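# Move yellow foam block from under desk into tote

## Task

Find the yellow foam block lying on the floor beneath one of the desks and place it inside the tote near the door so that no part of it sticks out past the tote's rim. The robot must not tip over or be left leaning, or the task counts as failed.

## Robot and tools

ROBOT. A Hello Robot Stretch 4, a single-arm robot about 1.6 m tall. It has an omni-wheel base (rim within 0.23 m of the base origin), a lift on a mast, an arm that telescopes forward, a three-axis wrist and a five-finger hand. Loose objects may occasionally be nudged by outside forces.

FRAMES. Base frame: origin on the floor below the base centre, x forward, y left, z up, in metres. hand_pose is reported in this frame and may be slightly wrong. The odometry frame is the base frame as it stood at the start. base_odometry counts wheel turns only, so slip looks like travel; heading is in rad, left positive, -3.142 to 3.142. If turned_by_wheels and turned_by_imu disagree by more than about 0.1 rad over a move, the base likely hit something or slid.

move. One action per call. Every argument is named, not a list. "base" holds a single relative offset from where the base last reported itself: translate_m (metres, forward +, -2 to 2), strafe_m (metres, left +, -2 to 2), or rotate_rad (radians, counter-clockwise +, -3.2 to 3.2). Only translate_m and strafe_m may be combined, giving a straight diagonal drive with no turn. "joints" holds absolute targets by name: lift_m 0 to 1.2 m; arm_m 0 to 0.55 m extension; wrist_yaw_rad -1.134 to 4.276 (0 forward, + to the left, 3.14 stowed back, above 3.4 the arm may interfere); wrist_pitch_rad -1.117 to 4.259 (0 level, 1.57 pointing down); wrist_roll_rad -1.117 to 4.259 (0 palm up, 1.57 palm to the robot's right, 3.14 palm down). Finger targets hand_little, hand_ring, hand_middle, hand_index, hand_thumb_bend run -1 (curled) to +1 (straight); hand_thumb_turn -1 (opposite the fingers) to +1 (beside the palm). hand_force_limit (-1 to 1, about 0 to 10 N, 15 N for thumb motors) and hand_speed (-0.96 to 1; full speed from +0.48) are settings. Out-of-range targets are clipped and reported. Optional: "pace" ("slow", "default", "fast", "max"); "speeds" giving a top speed per joint; "contact_limits" 0 to 1 for arm_m, lift_m, translate_m, strafe_m or rotate_rad, placed only alongside that same command (default 0.5; a base limit persists until the next base command). {"end_of_arm": "enable_torque"} is sent alone and revives wrist motors that cut out. "cameras" picks head_camera, head_left_camera, head_right_camera, wrist_camera or all. "blocking" false returns within about 0.5 s while motion continues; a later move overrides only what it names. A move with no action just reports state and images. No action runs over 15 s; moves time out at 14 s.

wait: seconds 0 to 10, plus cameras; returns early once motion has settled. stop: brakes all running motions and rebrakes slack wheels. zoom_image: camera plus region [x0, y0, x1, y1] in pixels, at most 504 by 504, from that camera's newest image. show_instructions shows the hand reference image. finished_scene ends the attempt irreversibly; the block must remain in place without help.

Sequencing. If a move or wait is refused, or an uncommanded stop occurs in it, the remaining move, wait and finished_scene calls of that reply are skipped. Invalid calls (e.g. unknown key) do not skip later ones. The robot keeps moving while you think.

RESULTS. base_status and joint_status give done, moving, off_target (resting short of target), or stops: contact_stop (blocked; that motion goes slack), time_out (target dropped), limit_stop_at_own_body, limit_stop_at_tilt (lean above 6 degrees; lift, arm and wheels go slack until it eases) and torque_fault (wrist motor limp until enable_torque). on_its_own lists uncommanded behaviour such as slack joints. base_tilt is in degrees, forward and right positive, error up to about 3. lidar_m: 12 distances in metres, 30-degree sectors, first straight ahead, counting counter-clockwise (4th left, 7th back, 10th right); "-" means nothing seen or closer than 0.25 m; sees from about 0.15 m up, so desk tops show. wrist_depth_mm: 7x7 grid of depths, 100 to 2000 mm, "-" for unknown or under about 200 mm. motor_effort in percent with peak in brackets; servo_current in mA for wrist servos. hand_stopped_by lists little, ring, middle, index, thumb_bend, thumb_turn as moving, target, force, stalled or fault; the *_load_n values are fingertip forces in N, + when pushed open; near 0 after closing suggests a lost grip.

HAND. The hand point sits 0.045 m in front of the palm; its +z runs along the fingers, +y out of the palm. Fingers extend about 0.06 to 0.07 m past it. With the thumb turned fully in, the hand wraps objects about 0.035 to 0.065 m thick; a thumb-index pinch holds light items up to about 0.08 m. The wrist camera sits behind the palm heel and can collide. Fingers move only when their target changes, stop at target or at hand_force_limit, then lock. For a gentle grasp use hand_speed -0.94 or lower. To grip harder, raise the force limit and send a more closed target; to release, send a more open one. Start values: force limit 0, speed -0.8.

AVOID. Self-collision: hand over the base with lift_m under about 0.25 (0.45 pointing down), upward tilt combined with roll, or strong right yaw with upward tilt; with the wrist stowed, small tilts or rolls can trigger it. Tipping: moving the base with over 1 kg held and arm_m above 0.2, fast paces, or hard pushes with the hand high. Don't drop the block even a few millimetres, swing it fast, slam or strongly push furniture, or overload fingers. The lift loaded by a held object needs a contact limit high enough to rise.

Each tool is called after "Request:" by a JSON object that holds its "op" and its "data".

Reference images:

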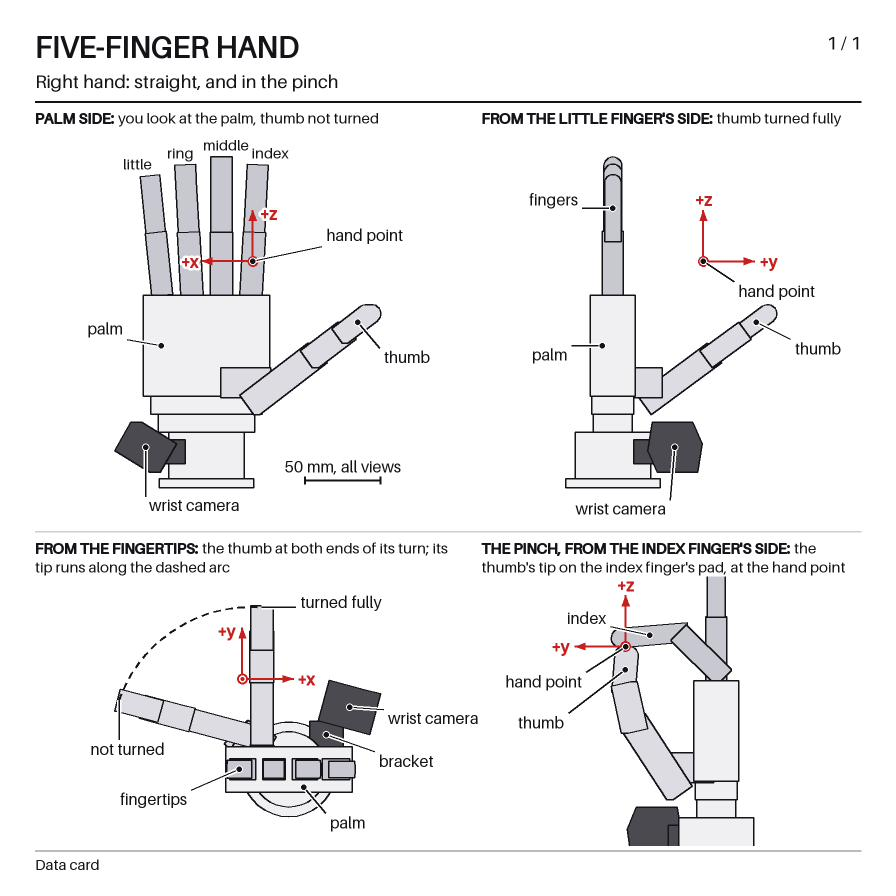

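## Session

Request:
{"op": "move", "data": {}}

Scene clock: 0.00 s.
base_odometry: x=+0.000 y=+0.000 heading=+0.000
turned_by_wheels: +0.000
turned_by_imu: +0.000
base_tilt: forward=+0.8 right=+0.0
lidar_m: 0.90 0.81 0.81 1.06 1.52 1.44 0.98 0.85 0.89 1.15 1.33 1.90
base_status: not commanded
joint_positions: lift_m=+0.229 arm_m=+0.000 wrist_yaw_rad=+3.108 wrist_pitch_rad=+0.002 wrist_roll_rad=+0.000 hand_little=+1.000 hand_ring=+1.000 hand_middle=+1.000 hand_index=+1.000 hand_thumb_turn=+1.000 hand_thumb_bend=+1.000 hand_force_limit=+0.000 hand_speed=-0.800
joint_status: not commanded
measured_speeds: all 0
hand_stopped_by: target,target,target,target,target,target
little_load_n: 0.0
ring_load_n: 0.0
middle_load_n: 0.0
index_load_n: 0.0
thumb_bend_load_n: 0.0
thumb_turn_load_n: 0.5
motor_effort: lift_m=+21 arm_m=-3 wheel_0=+0 wheel_1=+0 wheel_2=+0
servo_current: wrist_yaw_rad=52 wrist_pitch_rad=46 wrist_roll_rad=52
hand_pose: x=-0.0465 y=+0.1257 z=+0.4670 quat_wxyz=(-0.491, -0.492, +0.509, +0.508) (m; base frame)
wrist_depth_mm: - 143 - - - 1576 1430 / - 143 - - - 1661 1464 / 110 143 - - - 1661 1499 / 129 143 - - 1499 1708 1576 / - - - - - - - / - - 124 134 - - - / - - - - - - -
pictures: head_camera, head_left_camera, head_right_camera, wrist_camera

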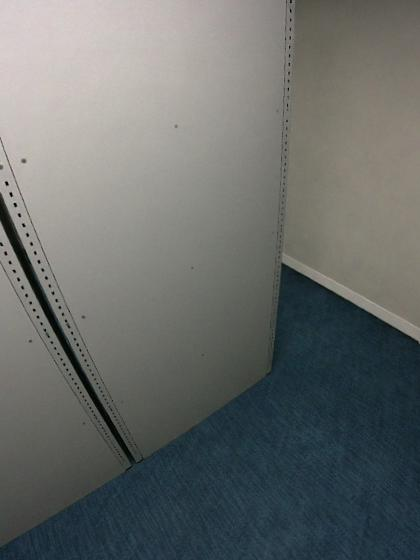

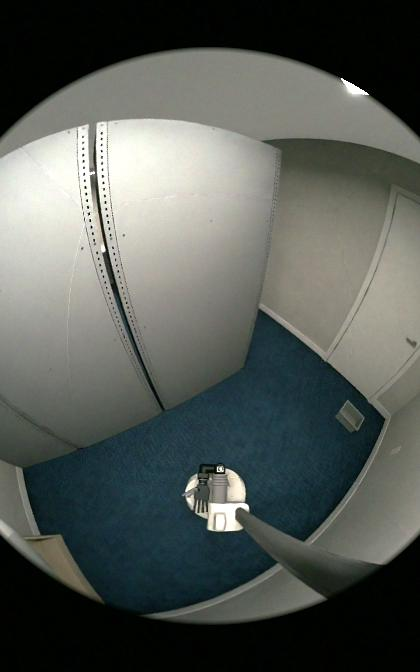

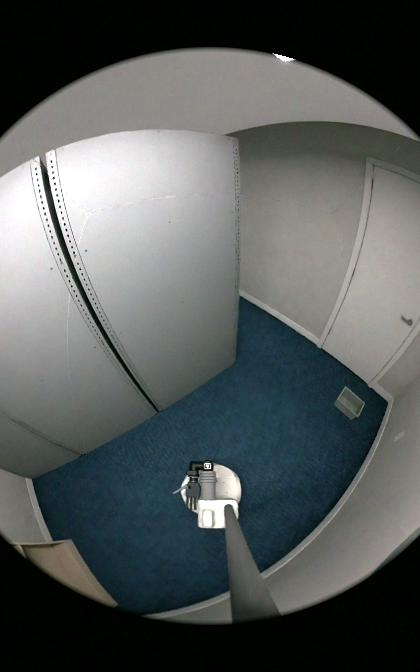

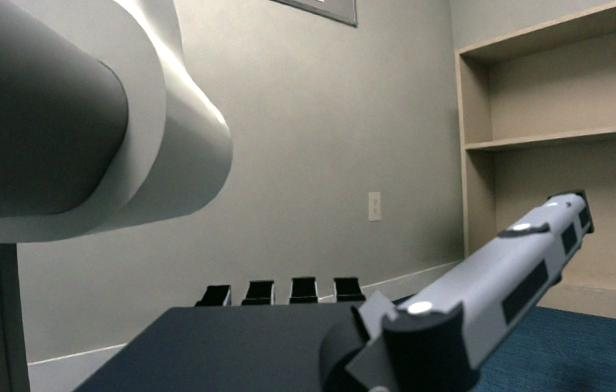

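Request:
{"op": "move", "data": {"base": {"translate_m": 0.95, "strafe_m": -0.7}}}

Request:
{"op": "move", "data": {"base": {"rotate_rad": 0.6}, "cameras": ["all"]}}

Scene clock: 13.77 s.
move: done
base_odometry: x=+0.950 y=-0.700 heading=+0.000
turned_by_wheels: +0.000
turned_by_imu: -0.005
base_tilt: forward=+0.7 right=+0.0
lidar_m: 1.02 2.08 0.51 0.63 1.34 2.01 1.33 1.23 0.66 0.85 0.75 0.80
base_status: done
joint_positions: lift_m=+0.229 arm_m=+0.000 wrist_yaw_rad=+3.108 wrist_pitch_rad=+0.002 wrist_roll_rad=+0.000 hand_little=+1.000 hand_ring=+1.000 hand_middle=+1.000 hand_index=+1.000 hand_thumb_turn=+1.000 hand_thumb_bend=+1.000 hand_force_limit=+0.000 hand_speed=-0.800
joint_status: not commanded
measured_speeds: all 0
hand_stopped_by: target,target,target,target,target,target
little_load_n: 0.0
ring_load_n: 0.0
middle_load_n: 0.0
index_load_n: 0.0
thumb_bend_load_n: 0.0
thumb_turn_load_n: 0.0
motor_effort: lift_m=+21(21) arm_m=-4(4) wheel_0=+5(16) wheel_1=-4(8) wheel_2=-4(19)
servo_current: wrist_yaw_rad=59(72) wrist_pitch_rad=39(59) wrist_roll_rad=59(59)
hand_pose: x=-0.0465 y=+0.1257 z=+0.4670 quat_wxyz=(-0.491, -0.492, +0.509, +0.508)
wrist_depth_mm: - 143 - - - - - / - 143 - - - - - / 112 143 - - - - - / 129 143 - - - - - / - - - - - - - / - - 124 134 - - - / - 1008 - - - - -
pictures: none

Scene clock: 15.13 s.
move: done
base_odometry: x=+0.950 y=-0.700 heading=+0.599
turned_by_wheels: +0.599
turned_by_imu: +0.589
base_tilt: forward=+0.7 right=+0.0
lidar_m: 0.77 0.51 0.65 1.62 1.87 1.28 1.23 0.62 0.81 0.76 0.79 1.04
base_status: done
joint_positions: lift_m=+0.229 arm_m=+0.000 wrist_yaw_rad=+3.108 wrist_pitch_rad=+0.002 wrist_roll_rad=+0.000 hand_little=+1.000 hand_ring=+1.000 hand_middle=+1.000 hand_index=+1.000 hand_thumb_turn=+1.000 hand_thumb_bend=+1.000 hand_force_limit=+0.000 hand_speed=-0.800
joint_status: not commanded
measured_speeds: all 0
hand_stopped_by: target,target,target,target,target,target
little_load_n: 0.0
ring_load_n: 0.0
middle_load_n: 0.0
index_load_n: 0.0
thumb_bend_load_n: 0.0
thumb_turn_load_n: 0.0
motor_effort: lift_m=+21(21) arm_m=-4(4) wheel_0=-4(9) wheel_1=-3(12) wheel_2=-3(14)
servo_current: wrist_yaw_rad=39(65) wrist_pitch_rad=52(59) wrist_roll_rad=52(59)
hand_pose: x=-0.0465 y=+0.1257 z=+0.4670 quat_wxyz=(-0.491, -0.492, +0.509, +0.508)
wrist_depth_mm: - 143 - - - - - / - 143 - - - - - / 110 143 - - - - - / 128 143 - - - - - / - - - - - - - / - - 124 134 - - - / - - - - - - -
pictures: head_camera, head_left_camera, head_right_camera, wrist_camera

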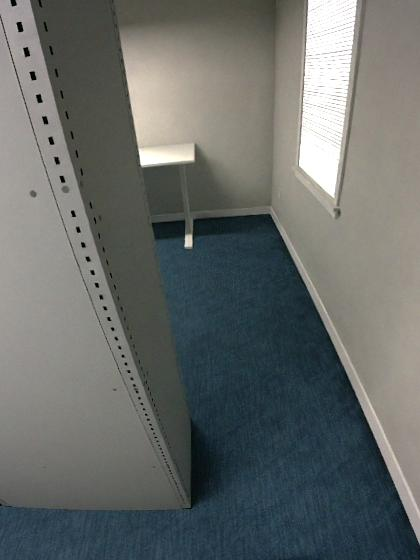

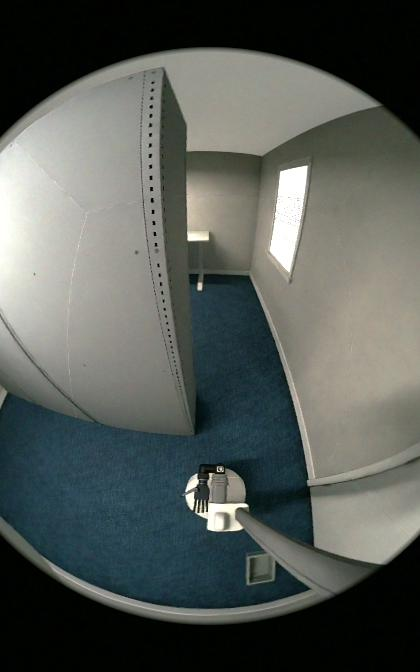

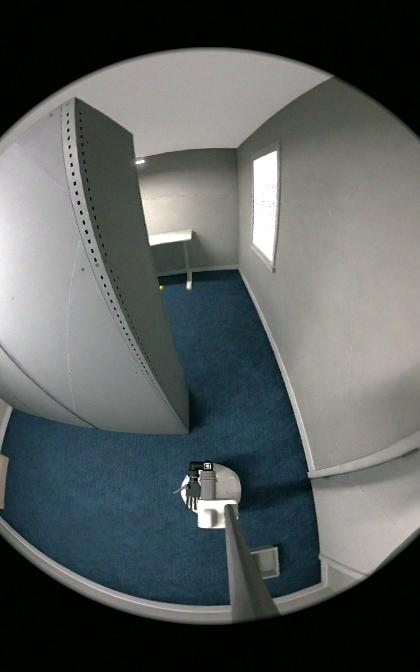

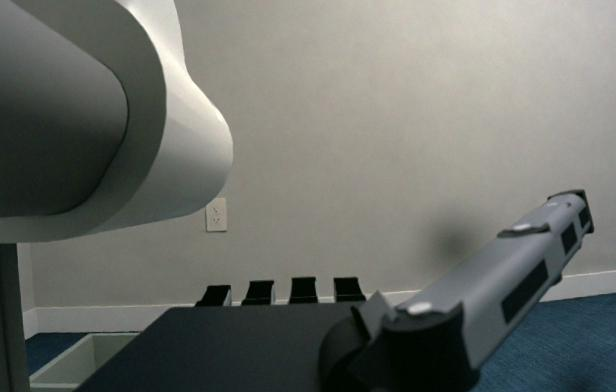

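Request:
{"op": "move", "data": {"base": {"translate_m": 0.2, "strafe_m": -0.25}}}

Request:
{"op": "move", "data": {"base": {"translate_m": 1.1}, "cameras": ["all"]}}

Scene clock: 21.33 s.
move: done
base_odometry: x=+1.255 y=-0.794 heading=+0.599
turned_by_wheels: +0.000
turned_by_imu: -0.002
base_tilt: forward=+0.7 right=+0.0
lidar_m: 1.71 0.62 0.51 1.00 2.13 1.50 0.74 0.77 0.54 0.52 0.56 0.73
base_status: done
joint_positions: lift_m=+0.229 arm_m=+0.000 wrist_yaw_rad=+3.108 wrist_pitch_rad=+0.002 wrist_roll_rad=+0.000 hand_little=+1.000 hand_ring=+1.000 hand_middle=+1.000 hand_index=+1.000 hand_thumb_turn=+1.000 hand_thumb_bend=+1.000 hand_force_limit=+0.000 hand_speed=-0.800
joint_status: not commanded
measured_speeds: all 0
hand_stopped_by: target,target,target,target,target,target
little_load_n: 0.0
ring_load_n: 0.0
middle_load_n: 0.0
index_load_n: 0.0
thumb_bend_load_n: 0.0
thumb_turn_load_n: 0.0
motor_effort: lift_m=+20(21) arm_m=-4(4) wheel_0=+7(17) wheel_1=-4(10) wheel_2=-6(21)
servo_current: wrist_yaw_rad=52(65) wrist_pitch_rad=52(65) wrist_roll_rad=46(59)
hand_pose: x=-0.0465 y=+0.1257 z=+0.4670 quat_wxyz=(-0.491, -0.492, +0.509, +0.508)
wrist_depth_mm: - 143 - - - - - / - 143 - - - - - / - 143 - - - - - / 129 143 - 1576 - - - / - - - - - - - / - 1336 124 134 - - - / - 1098 - - - - -
pictures: none

Scene clock: 26.47 s.
move: done
base_odometry: x=+2.164 y=-0.174 heading=+0.599
turned_by_wheels: +0.000
turned_by_imu: -0.005
base_tilt: forward=+0.7 right=+0.0
lidar_m: 1.57 1.53 2.00 1.52 0.56 0.61 1.84 0.73 0.51 0.47 0.49 0.62
base_status: done
joint_positions: lift_m=+0.229 arm_m=+0.000 wrist_yaw_rad=+3.108 wrist_pitch_rad=+0.002 wrist_roll_rad=+0.000 hand_little=+1.000 hand_ring=+1.000 hand_middle=+1.000 hand_index=+1.000 hand_thumb_turn=+1.000 hand_thumb_bend=+1.000 hand_force_limit=+0.000 hand_speed=-0.800
joint_status: not commanded
measured_speeds: all 0
hand_stopped_by: target,target,target,target,target,target
little_load_n: 0.0
ring_load_n: 0.0
middle_load_n: 0.0
index_load_n: 0.0
thumb_bend_load_n: 0.0
thumb_turn_load_n: 0.0
motor_effort: lift_m=+21(21) arm_m=-4(4) wheel_0=+5(12) wheel_1=+4(10) wheel_2=-5(21)
servo_current: wrist_yaw_rad=46(65) wrist_pitch_rad=46(59) wrist_roll_rad=46(59)
hand_pose: x=-0.0465 y=+0.1257 z=+0.4670 quat_wxyz=(-0.491, -0.492, +0.509, +0.508)
wrist_depth_mm: - 143 - - - - 469 / - 143 - - - - 473 / 112 143 - - - - 462 / 129 143 - - - - - / - 1308 - - - - - / - 1430 137 135 - - - / - - - - - - -
pictures: head_camera, head_left_camera, head_right_camera, wrist_camera

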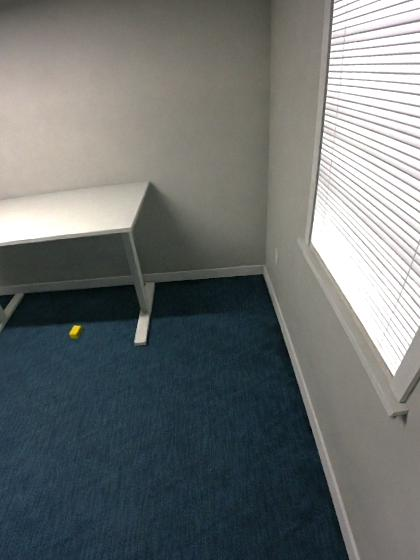

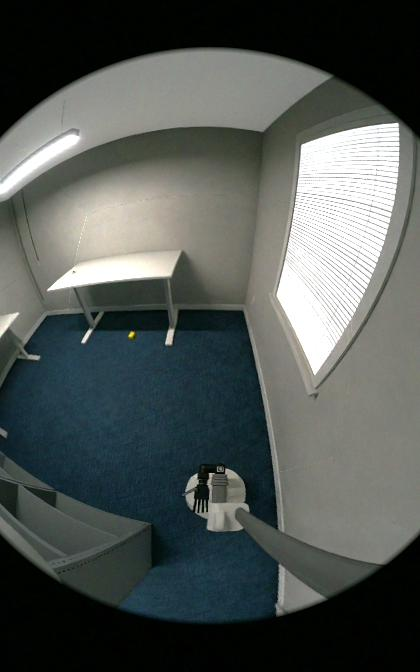

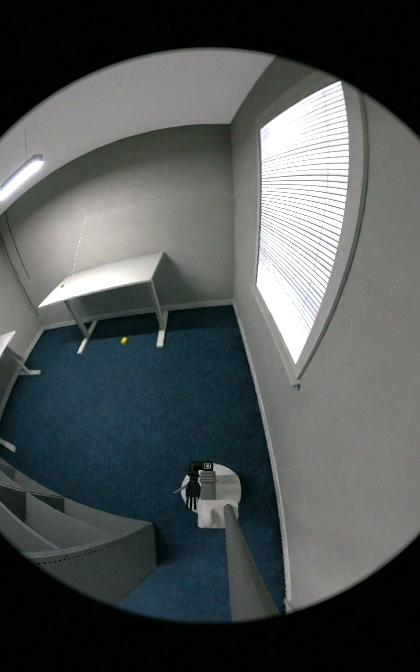

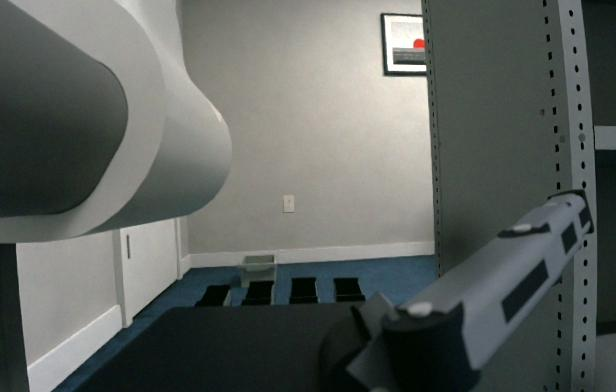

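Request:
{"op": "zoom_image", "data": {"camera": "head_camera", "region": [0, 270, 170, 400]}}

Request:
{"op": "zoom_image", "data": {"camera": "wrist_camera", "region": [180, 230, 320, 330]}}

Request:
{"op": "zoom_image", "data": {"camera": "head_left_camera", "region": [20, 230, 220, 370]}}

Scaled by 2.965 from the camera's image (finer frame: 1200x1600).

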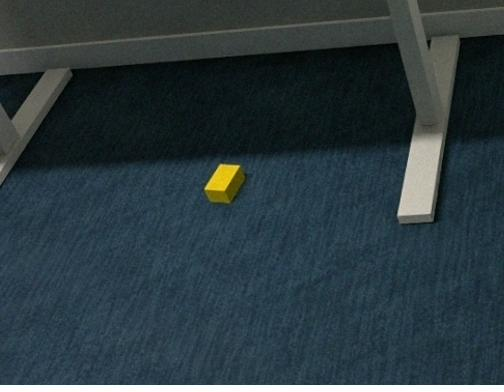

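Scaled by 3.600.

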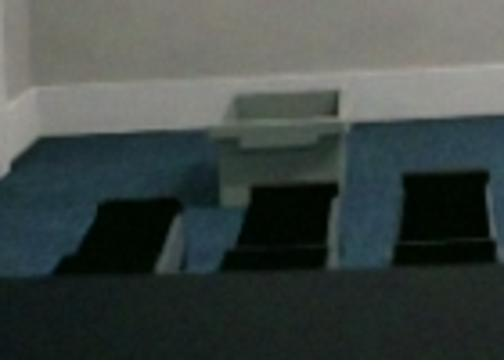

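Scaled by 2.520 from the camera's image (finer frame: 600x960).

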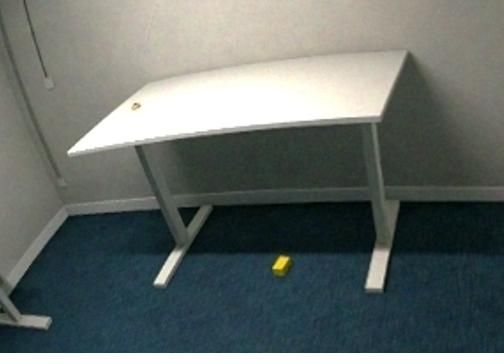

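Request:
{"op": "move", "data": {"base": {"translate_m": 0.5, "strafe_m": 1.1}, "cameras": ["head_camera", "head_left_camera", "head_right_camera"]}}

Scene clock: 44.23 s.
move: done
base_odometry: x=+1.957 y=+1.016 heading=+0.599
turned_by_wheels: +0.000
turned_by_imu: -0.002
base_tilt: forward=+0.7 right=+0.0
lidar_m: 0.92 0.95 1.50 1.40 1.30 0.90 0.84 0.88 1.60 1.49 1.53 0.97
base_status: done
joint_positions: lift_m=+0.229 arm_m=+0.000 wrist_yaw_rad=+3.108 wrist_pitch_rad=+0.002 wrist_roll_rad=+0.000 hand_little=+1.000 hand_ring=+1.000 hand_middle=+1.000 hand_index=+1.000 hand_thumb_turn=+1.000 hand_thumb_bend=+1.000 hand_force_limit=+0.000 hand_speed=-0.800
joint_status: not commanded
measured_speeds: all 0
hand_stopped_by: target,target,target,target,target,target
little_load_n: 0.0
ring_load_n: 0.0
middle_load_n: 0.0
index_load_n: 0.0
thumb_bend_load_n: 0.0
thumb_turn_load_n: 0.0
motor_effort: lift_m=+20(21) arm_m=-3(4) wheel_0=-6(13) wheel_1=+5(18) wheel_2=-3(11)
servo_current: wrist_yaw_rad=52(65) wrist_pitch_rad=46(59) wrist_roll_rad=52(65)
hand_pose: x=-0.0465 y=+0.1257 z=+0.4670 quat_wxyz=(-0.491, -0.492, +0.509, +0.508)
wrist_depth_mm: - 143 - - - - - / - 143 - - - - 1499 / 112 143 - - - - - / 129 143 - - - - - / - - - - - - - / - - 124 134 - - - / - - - - - - -

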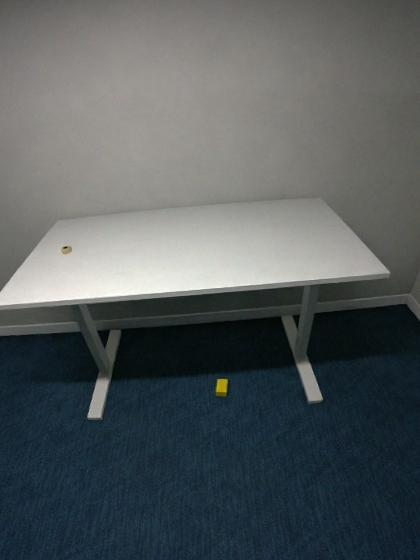

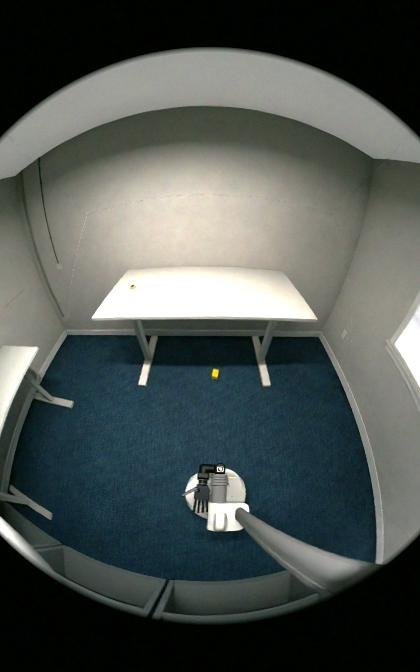

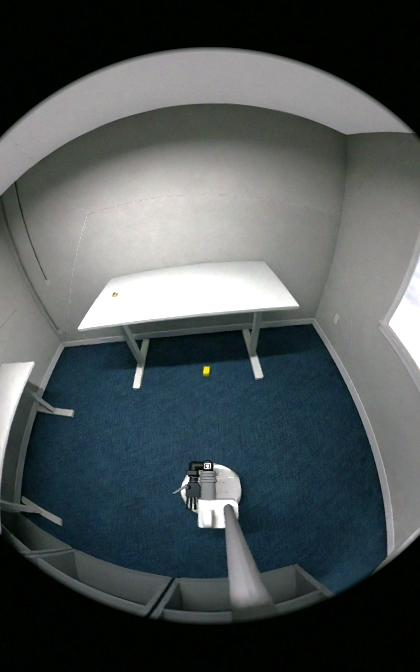

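Request:
{"op": "zoom_image", "data": {"camera": "head_camera", "region": [190, 360, 260, 420]}}

Scaled by 7.200 from the camera's image (finer frame: 1200x1600).

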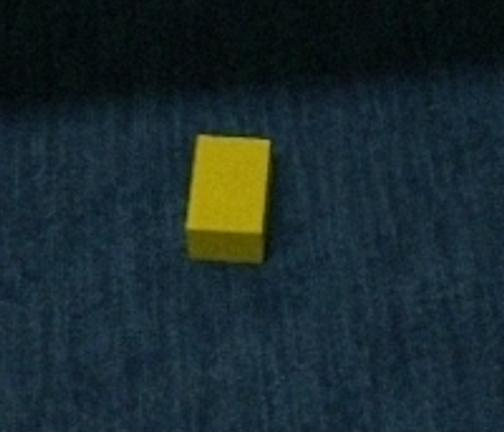

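Request:
{"op": "move", "data": {"joints": {"lift_m": 0.45, "wrist_yaw_rad": 1.57, "hand_thumb_turn": -1, "hand_speed": 0.0}}}

Request:
{"op": "move", "data": {"joints": {"wrist_pitch_rad": 0.8, "wrist_roll_rad": 3.14}, "cameras": ["all"]}}

Scene clock: 59.53 s.
move: done
base_odometry: x=+1.957 y=+1.016 heading=+0.599
turned_by_wheels: +0.000
turned_by_imu: -0.001
base_tilt: forward=+0.7 right=+0.0
lidar_m: 0.92 0.96 1.50 1.39 1.29 0.90 0.84 0.88 1.61 1.48 1.52 0.99
base_status: not commanded
joint_positions: lift_m=+0.450 arm_m=+0.000 wrist_yaw_rad=+1.572 wrist_pitch_rad=+0.002 wrist_roll_rad=+0.000 hand_little=+1.000 hand_ring=+1.000 hand_middle=+1.000 hand_index=+1.000 hand_thumb_turn=-1.000 hand_thumb_bend=+1.000 hand_force_limit=+0.000 hand_speed=+0.000
joint_status: all done
measured_speeds: all 0
hand_stopped_by: target,target,target,target,target,target
little_load_n: 0.0
ring_load_n: 0.5
middle_load_n: 0.0
index_load_n: 0.0
thumb_bend_load_n: 0.0
thumb_turn_load_n: 0.0
motor_effort: lift_m=+25(32) arm_m=-3(4) wheel_0=-5(6) wheel_1=+5(5) wheel_2=-3(3)
servo_current: wrist_yaw_rad=52(111) wrist_pitch_rad=46(59) wrist_roll_rad=52(59)
hand_pose: x=+0.2890 y=+0.2217 z=+0.6875 quat_wxyz=(+0.000, +0.000, +0.708, +0.706)
wrist_depth_mm: - - - - - - - / - - - - - - - / - - - - - - - / - - - - - - - / - - - - - - - / - - 137 134 - - 1808 / 1537 1576 - - - - 1430
pictures: none

Scene clock: 61.90 s.
move: done
base_odometry: x=+1.957 y=+1.016 heading=+0.599
turned_by_wheels: +0.000
turned_by_imu: +0.000
base_tilt: forward=+0.8 right=+0.0
lidar_m: 0.91 0.95 1.52 1.39 1.31 0.88 0.84 0.88 1.63 1.48 1.53 0.98
base_status: not commanded
joint_positions: lift_m=+0.450 arm_m=+0.000 wrist_yaw_rad=+1.571 wrist_pitch_rad=+0.798 wrist_roll_rad=+3.138 hand_little=+1.000 hand_ring=+1.000 hand_middle=+1.000 hand_index=+1.000 hand_thumb_turn=-1.000 hand_thumb_bend=+1.000 hand_force_limit=+0.000 hand_speed=+0.000
joint_status: all done
measured_speeds: all 0
hand_stopped_by: target,target,target,target,target,target
little_load_n: 0.0
ring_load_n: 0.0
middle_load_n: 0.0
index_load_n: -0.5
thumb_bend_load_n: 0.0
thumb_turn_load_n: 0.0
motor_effort: lift_m=+25(25) arm_m=-4(4) wheel_0=-5(6) wheel_1=+5(5) wheel_2=-3(3)
servo_current: wrist_yaw_rad=39(59) wrist_pitch_rad=46(104) wrist_roll_rad=52(104)
hand_pose: x=+0.2276 y=+0.1114 z=+0.4272 quat_wxyz=(-0.377, +0.926, +0.002, +0.001)
wrist_depth_mm: 521 521 535 535 521 330 330 / 574 580 585 569 597 585 364 / 654 654 661 668 - 676 676 / 741 750 750 768 - 768 788 / 866 878 891 891 - 917 946 / 1042 1008 137 134 - 1118 1160 / 1281 1205 - - - - 1430
pictures: head_camera, head_left_camera, head_right_camera, wrist_camera
wrist_camera: T_world_to_cam=[[-0.99955, 0.0065, 0.02913, 0.23132], [0.02518, 0.70764, 0.70613, -0.39655], [-0.01603, 0.70655, -0.70749, 0.38956]] pos_world=[0.24745, 0.00387, 0.54889]

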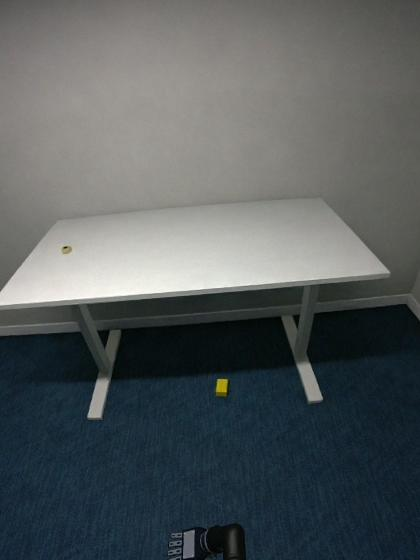

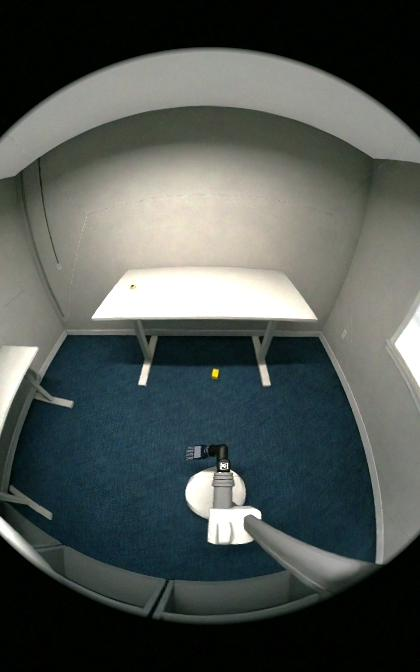

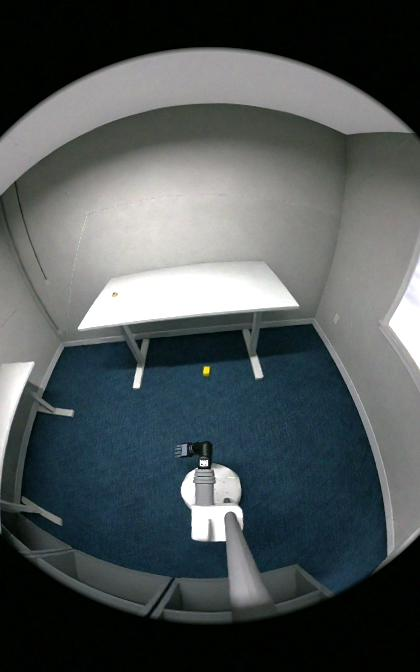

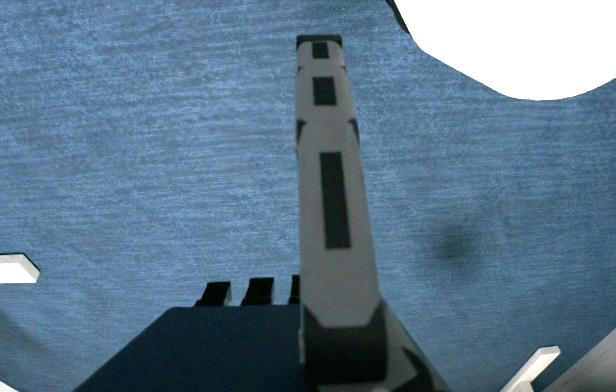

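Request:
{"op": "move", "data": {"base": {"translate_m": 0.45, "strafe_m": -0.08}, "joints": {"arm_m": 0.3, "lift_m": 0.3, "wrist_pitch_rad": 0.65, "wrist_yaw_rad": 1.485}, "cameras": ["all"]}}

Scene clock: 81.13 s.
move: done
base_odometry: x=+2.374 y=+1.204 heading=+0.599
turned_by_wheels: +0.000
turned_by_imu: -0.003
base_tilt: forward=+0.8 right=+0.0
lidar_m: 0.47 0.50 0.68 1.52 1.57 1.36 1.29 1.33 1.47 1.38 0.74 0.52
base_status: done
joint_positions: lift_m=+0.300 arm_m=+0.300 wrist_yaw_rad=+1.486 wrist_pitch_rad=+0.660 wrist_roll_rad=+3.138 hand_little=+1.000 hand_ring=+1.000 hand_middle=+1.000 hand_index=+1.000 hand_thumb_turn=-1.000 hand_thumb_bend=+1.000 hand_force_limit=+0.000 hand_speed=+0.000
joint_status: all done
measured_speeds: all 0
hand_stopped_by: target,target,target,target,target,target
little_load_n: 0.0
ring_load_n: 0.0
middle_load_n: 0.0
index_load_n: 0.0
thumb_bend_load_n: 0.0
thumb_turn_load_n: 0.0
motor_effort: lift_m=+17(30) arm_m=+8(10) wheel_0=+5(13) wheel_1=+3(9) wheel_2=-5(20)
servo_current: wrist_yaw_rad=52(78) wrist_pitch_rad=65(137) wrist_roll_rad=46(59)
hand_pose: x=+0.5389 y=+0.1327 z=+0.2952 quat_wxyz=(-0.439, +0.897, -0.036, +0.019)
wrist_depth_mm: 399 402 404 404 413 421 421 / 442 452 466 442 469 469 473 / 517 525 535 539 - 554 554 / 621 627 640 654 - 668 676 / 768 778 778 788 - 854 854 / - 904 124 134 - 1118 1182 / - - - - - - 1708
pictures: head_camera, head_left_camera, head_right_camera, wrist_camera
wrist_camera: T_world_to_cam=[[-0.99572, 0.08746, 0.02992, 0.5331], [0.07657, 0.5991, 0.79701, -0.36636], [0.05178, 0.79589, -0.60323, 0.20695]] pos_world=[0.54815, 0.00815, 0.40088]

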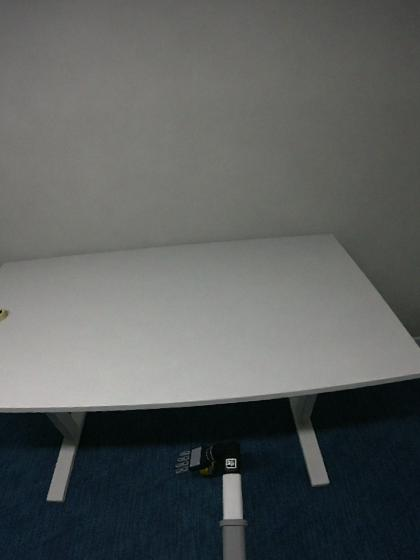

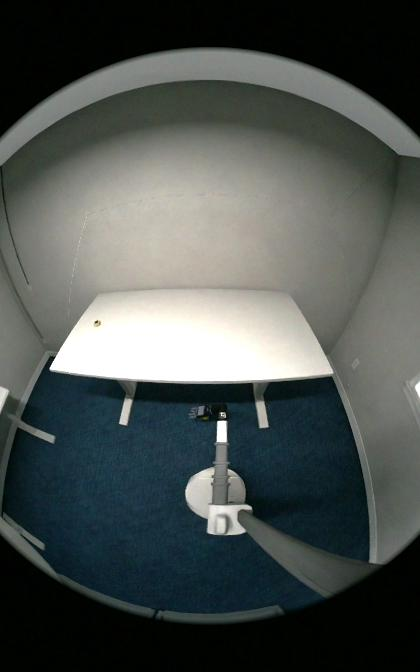

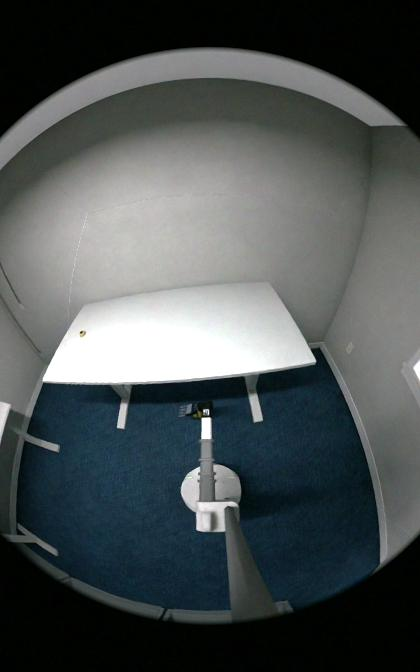

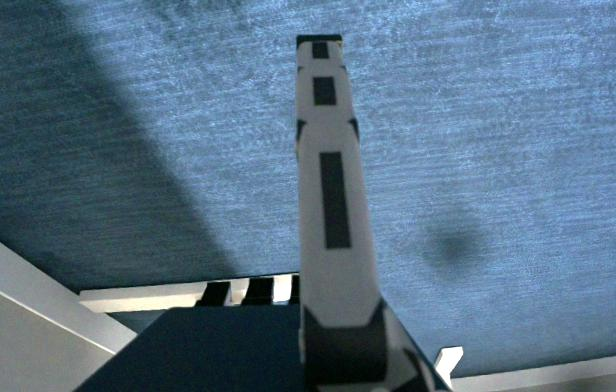

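Request:
{"op": "zoom_image", "data": {"camera": "head_camera", "region": [160, 420, 270, 500]}}

Request:
{"op": "zoom_image", "data": {"camera": "wrist_camera", "region": [250, 0, 400, 100]}}

Scaled by 4.582 from the camera's image (finer frame: 1200x1600).

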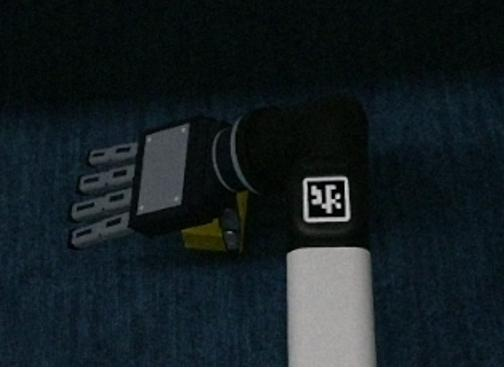

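Scaled by 3.360.

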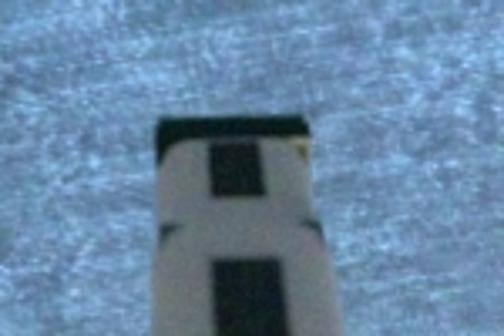

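Request:
{"op": "zoom_image", "data": {"camera": "head_camera", "region": [190, 455, 230, 485]}}

Scaled by 12.600 from the camera's image (finer frame: 1200x1600).

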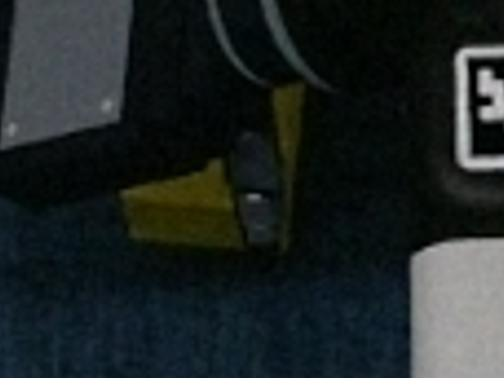

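Request:
{"op": "zoom_image", "data": {"camera": "head_camera", "region": [170, 438, 240, 488]}}

Scaled by 7.200 from the camera's image (finer frame: 1200x1600).

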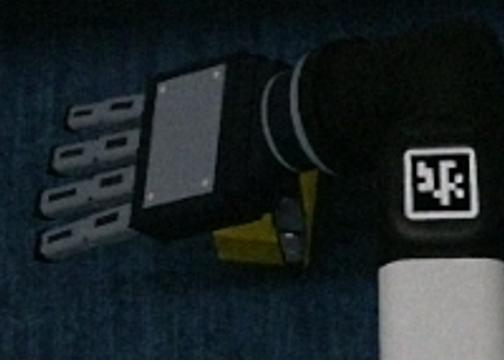

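Request:
{"op": "move", "data": {"base": {"strafe_m": -0.019}, "joints": {"arm_m": 0.428}}}

Request:
{"op": "move", "data": {"joints": {"lift_m": 0.1}, "cameras": ["all"]}}

Request:
{"op": "zoom_image", "data": {"camera": "head_camera", "region": [170, 438, 240, 488]}}

Scene clock: 107.43 s.
move: done
base_odometry: x=+2.384 y=+1.189 heading=+0.599
turned_by_wheels: +0.000
turned_by_imu: -0.001
base_tilt: forward=+0.8 right=+0.0
lidar_m: 0.48 0.49 0.66 1.53 1.58 1.35 1.28 1.32 1.45 1.35 1.37 0.51
base_status: done
joint_positions: lift_m=+0.300 arm_m=+0.428 wrist_yaw_rad=+1.486 wrist_pitch_rad=+0.660 wrist_roll_rad=+3.138 hand_little=+1.000 hand_ring=+1.000 hand_middle=+1.000 hand_index=+1.000 hand_thumb_turn=-1.000 hand_thumb_bend=+1.000 hand_force_limit=+0.000 hand_speed=+0.000
joint_status: all done
measured_speeds: all 0
hand_stopped_by: target,target,target,target,target,target
little_load_n: 0.0
ring_load_n: 0.0
middle_load_n: 0.0
index_load_n: 0.0
thumb_bend_load_n: 0.0
thumb_turn_load_n: 0.0
motor_effort: lift_m=+17(17) arm_m=+8(10) wheel_0=+8(14) wheel_1=-7(12) wheel_2=+0(7)
servo_current: wrist_yaw_rad=65(65) wrist_pitch_rad=72(72) wrist_roll_rad=46(59)
hand_pose: x=+0.6669 y=+0.1327 z=+0.2952 quat_wxyz=(-0.439, +0.897, -0.036, +0.019)
wrist_depth_mm: 397 402 404 407 410 421 418 / 445 452 459 439 477 473 473 / 517 525 530 539 - 554 559 / 615 627 634 647 - 668 683 / 741 778 788 798 - 842 854 / - 904 136 134 - 1138 1182 / - - - - - - 1708
pictures: none

Scene clock: 109.33 s.
move: done
base_odometry: x=+2.384 y=+1.189 heading=+0.599
turned_by_wheels: +0.000
turned_by_imu: +0.000
base_tilt: forward=+0.7 right=+0.0
lidar_m: 0.47 0.49 0.68 1.53 1.58 1.35 1.28 1.33 1.43 1.36 1.40 0.51
base_status: not commanded
joint_positions: lift_m=+0.100 arm_m=+0.428 wrist_yaw_rad=+1.486 wrist_pitch_rad=+0.660 wrist_roll_rad=+3.138 hand_little=+1.000 hand_ring=+1.000 hand_middle=+1.000 hand_index=+1.000 hand_thumb_turn=-1.000 hand_thumb_bend=+1.000 hand_force_limit=+0.000 hand_speed=+0.000
joint_status: all done
measured_speeds: all 0
hand_stopped_by: target,target,target,target,target,target
little_load_n: 0.0
ring_load_n: 0.0
middle_load_n: -0.5
index_load_n: 0.0
thumb_bend_load_n: 0.5
thumb_turn_load_n: 0.0
motor_effort: lift_m=+17(25) arm_m=+8(8) wheel_0=+8(8) wheel_1=-7(7) wheel_2=+0(1)
servo_current: wrist_yaw_rad=52(59) wrist_pitch_rad=65(72) wrist_roll_rad=46(59)
hand_pose: x=+0.6669 y=+0.1327 z=+0.0952 quat_wxyz=(-0.439, +0.897, -0.036, +0.019)
wrist_depth_mm: 194 196 195 - 200 205 - / 217 222 220 - 230 230 231 / 253 257 260 - 270 270 271 / 303 307 310 315 - 325 330 / 377 379 384 389 - 407 418 / 500 473 136 134 - 549 580 / 661 621 - - - - 842
pictures: head_camera, head_left_camera, head_right_camera, wrist_camera
wrist_camera: T_world_to_cam=[[-0.99572, 0.08746, 0.02993, 0.66653], [0.07657, 0.59898, 0.79709, -0.21678], [0.05178, 0.79597, -0.60312, 0.07965]] pos_world=[0.67615, 0.00815, 0.20088]

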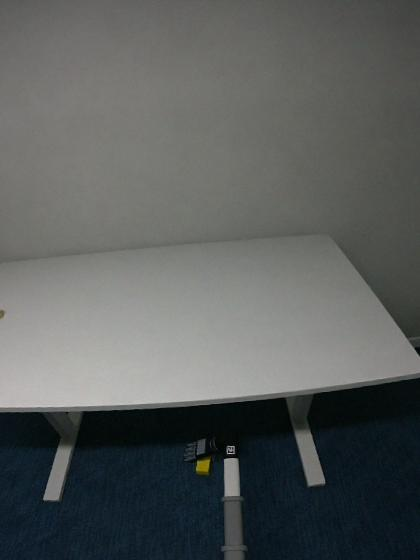

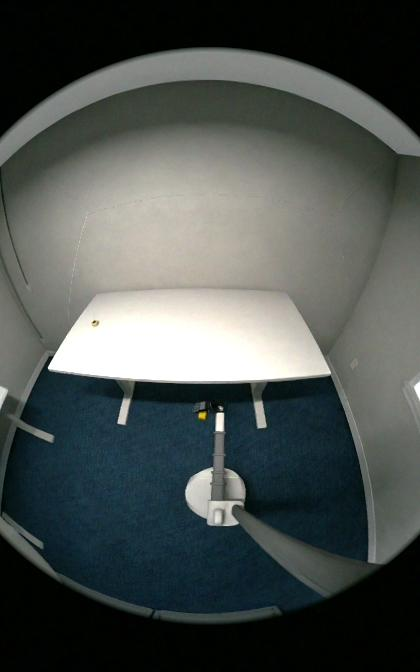

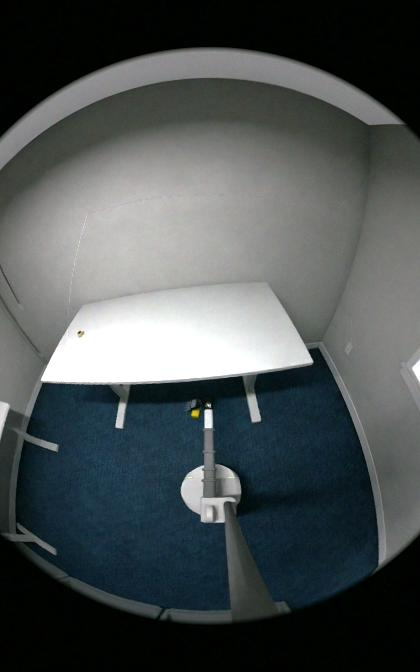

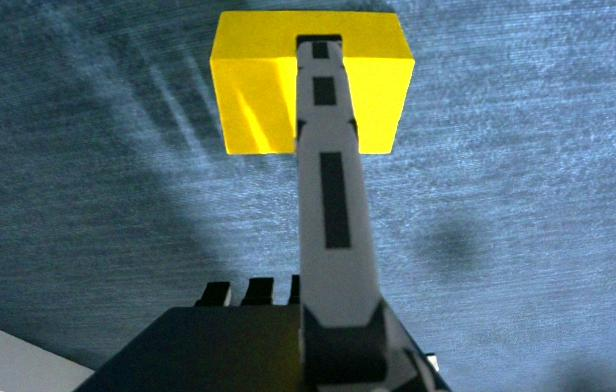

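Scaled by 7.200 from the camera's image (finer frame: 1200x1600).

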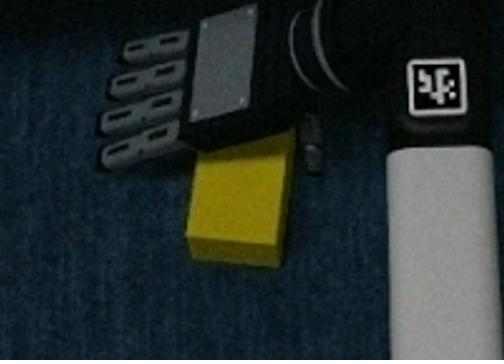

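Request:
{"op": "move", "data": {"joints": {"lift_m": 0.041}, "speeds": {"lift_m": 0.1}, "contact_limits": {"lift_m": 0.2}, "cameras": ["head_camera", "wrist_camera"]}}

Request:
{"op": "zoom_image", "data": {"camera": "head_camera", "region": [170, 438, 240, 488]}}

Scene clock: 118.07 s.
move: done
base_odometry: x=+2.384 y=+1.189 heading=+0.599
turned_by_wheels: +0.000
turned_by_imu: -0.001
base_tilt: forward=+0.8 right=+0.0
lidar_m: 0.48 0.50 0.64 1.54 1.56 1.36 1.29 1.32 1.46 1.36 1.39 0.51
base_status: not commanded
joint_positions: lift_m=+0.041 arm_m=+0.428 wrist_yaw_rad=+1.486 wrist_pitch_rad=+0.660 wrist_roll_rad=+3.138 hand_little=+1.000 hand_ring=+1.000 hand_middle=+1.000 hand_index=+1.000 hand_thumb_turn=-1.000 hand_thumb_bend=+1.000 hand_force_limit=+0.000 hand_speed=+0.000
joint_status: all done
measured_speeds: all 0
hand_stopped_by: target,target,target,target,target,target
little_load_n: 0.0
ring_load_n: 0.0
middle_load_n: 0.0
index_load_n: 0.0
thumb_bend_load_n: 0.0
thumb_turn_load_n: 0.0
motor_effort: lift_m=+17(26) arm_m=+8(8) wheel_0=+8(9) wheel_1=-7(7) wheel_2=+0(0)
servo_current: wrist_yaw_rad=65(65) wrist_pitch_rad=65(72) wrist_roll_rad=46(59)
contact_limits: lift_m 0.2
hand_pose: x=+0.6669 y=+0.1327 z=+0.0362 quat_wxyz=(-0.439, +0.897, -0.036, +0.019)
wrist_depth_mm: 133 135 138 137 142 142 - / 150 153 150 114 154 159 159 / 175 178 - - - 187 195 / 210 212 206 - - 225 228 / 259 263 277 281 - 281 290 / 345 327 136 134 - 379 402 / 477 430 - - - - 585
wrist_camera: T_world_to_cam=[[-0.99572, 0.08746, 0.02993, 0.6683], [0.07657, 0.59898, 0.79709, -0.16975], [0.05178, 0.79597, -0.60312, 0.04407]] pos_world=[0.67615, 0.00815, 0.14188]

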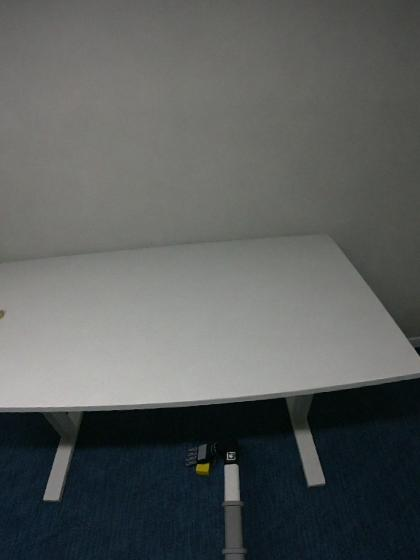

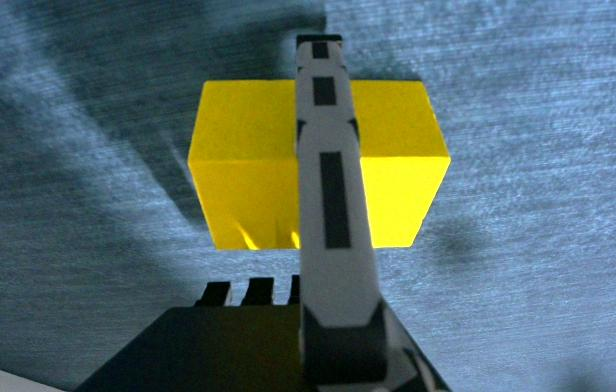

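Scaled by 7.200 from the camera's image (finer frame: 1200x1600).

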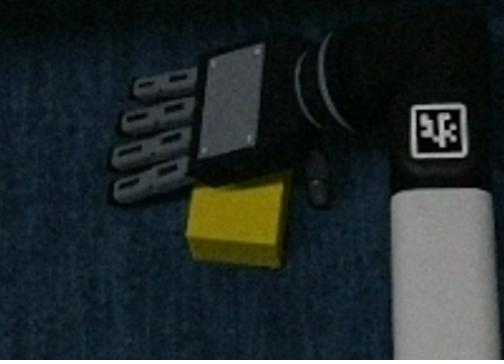

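Request:
{"op": "move", "data": {"joints": {"hand_index": 0.42, "hand_middle": 0.42, "hand_ring": 0.42, "hand_speed": -0.6, "hand_force_limit": -0.6}, "cameras": ["wrist_camera"]}}

Request:
{"op": "move", "data": {"joints": {"hand_thumb_bend": 0.0, "hand_speed": -0.94, "hand_force_limit": -0.6}, "cameras": ["wrist_camera", "head_camera"]}}

Request:
{"op": "zoom_image", "data": {"camera": "head_camera", "region": [170, 438, 240, 488]}}

Scene clock: 126.17 s.
move: done
base_odometry: x=+2.384 y=+1.189 heading=+0.599
turned_by_wheels: +0.000
turned_by_imu: -0.001
base_tilt: forward=+0.8 right=+0.0
lidar_m: 0.47 0.50 0.68 1.55 1.57 1.36 1.29 1.33 1.46 1.36 1.41 0.51
base_status: not commanded
joint_positions: lift_m=+0.041 arm_m=+0.428 wrist_yaw_rad=+1.486 wrist_pitch_rad=+0.660 wrist_roll_rad=+3.138 hand_little=+1.000 hand_ring=+0.420 hand_middle=+0.420 hand_index=+0.420 hand_thumb_turn=-1.000 hand_thumb_bend=+1.000 hand_force_limit=-0.600 hand_speed=-0.600
joint_status: all done
measured_speeds: all 0
hand_stopped_by: target,target,target,target,target,target
little_load_n: 0.0
ring_load_n: 0.0
middle_load_n: 0.0
index_load_n: 0.0
thumb_bend_load_n: 0.0
thumb_turn_load_n: 0.0
motor_effort: lift_m=+17(17) arm_m=+8(8) wheel_0=+8(8) wheel_1=-7(7) wheel_2=+0(0)
servo_current: wrist_yaw_rad=59(59) wrist_pitch_rad=72(72) wrist_roll_rad=46(59)
contact_limits: lift_m 0.2
hand_pose: x=+0.6669 y=+0.1327 z=+0.0362 quat_wxyz=(-0.439, +0.897, -0.036, +0.019)
wrist_depth_mm: 134 134 138 137 142 142 - / 150 153 150 114 154 159 160 / 175 178 - - - 187 195 / 209 212 206 - - 226 228 / 259 263 265 - - 281 290 / 343 327 136 134 - 382 399 / 473 427 - - - - 580
wrist_camera: T_world_to_cam=[[-0.99572, 0.08746, 0.02993, 0.6683], [0.07657, 0.59898, 0.79709, -0.16975], [0.05178, 0.79597, -0.60312, 0.04407]] pos_world=[0.67615, 0.00815, 0.14188]

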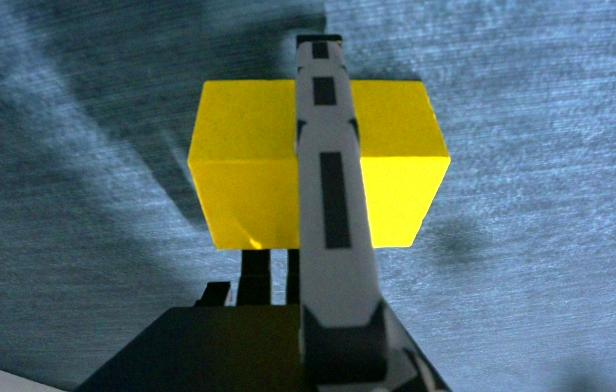

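Scene clock: 132.03 s.
move: off_target
base_odometry: x=+2.384 y=+1.189 heading=+0.599
turned_by_wheels: +0.000
turned_by_imu: -0.001
base_tilt: forward=+0.8 right=+0.0
lidar_m: 0.48 0.50 0.66 1.55 1.59 1.38 1.27 1.31 1.44 1.36 1.41 0.53
base_status: not commanded
joint_positions: lift_m=+0.041 arm_m=+0.428 wrist_yaw_rad=+1.486 wrist_pitch_rad=+0.660 wrist_roll_rad=+3.138 hand_little=+1.000 hand_ring=+0.420 hand_middle=+0.420 hand_index=+0.420 hand_thumb_turn=-1.000 hand_thumb_bend=+0.521 hand_force_limit=-0.600 hand_speed=-0.940
joint_status: hand_thumb_bend off_target (ended at +0.521, target +0.000); the others done
measured_speeds: all 0
hand_stopped_by: target,target,target,target,force,target
little_load_n: 0.0
ring_load_n: 0.0
middle_load_n: 0.5
index_load_n: 1.0
thumb_bend_load_n: 3.0
thumb_turn_load_n: 0.0
motor_effort: lift_m=+17(17) arm_m=+8(8) wheel_0=+8(8) wheel_1=-7(7) wheel_2=+0(1)
servo_current: wrist_yaw_rad=46(65) wrist_pitch_rad=72(78) wrist_roll_rad=46(59)
contact_limits: lift_m 0.2
hand_pose: x=+0.6669 y=+0.1327 z=+0.0362 quat_wxyz=(-0.439, +0.897, -0.036, +0.019)
wrist_depth_mm: 134 135 138 140 142 142 - / 150 153 154 153 154 159 160 / 175 178 - - - 187 195 / 208 212 206 - - 225 227 / 260 262 265 - - 282 289 / 345 325 136 134 - 379 402 / 473 433 - - - - 585
pictures: head_camera, wrist_camera
wrist_camera: T_world_to_cam=[[-0.99572, 0.08746, 0.02993, 0.6683], [0.07657, 0.59898, 0.79709, -0.16975], [0.05178, 0.79597, -0.60312, 0.04407]] pos_world=[0.67615, 0.00815, 0.14188]

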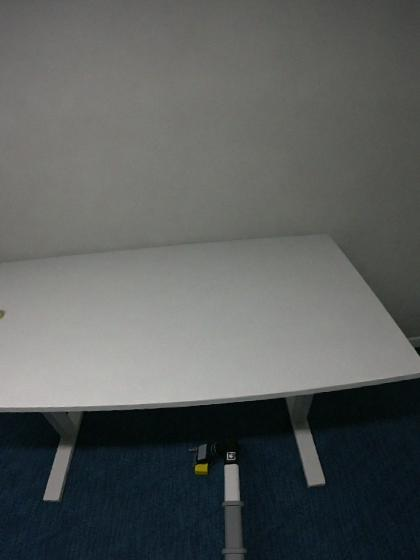

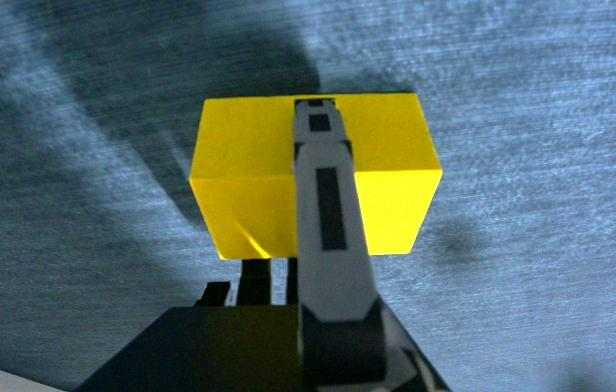

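Scaled by 7.200 from the camera's image (finer frame: 1200x1600).

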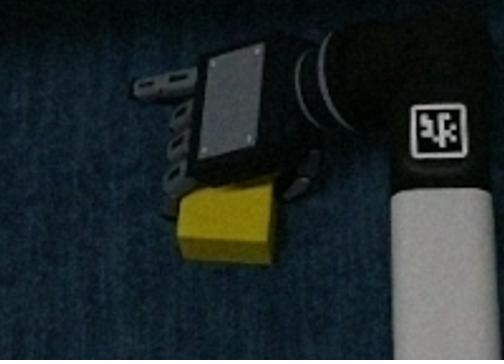

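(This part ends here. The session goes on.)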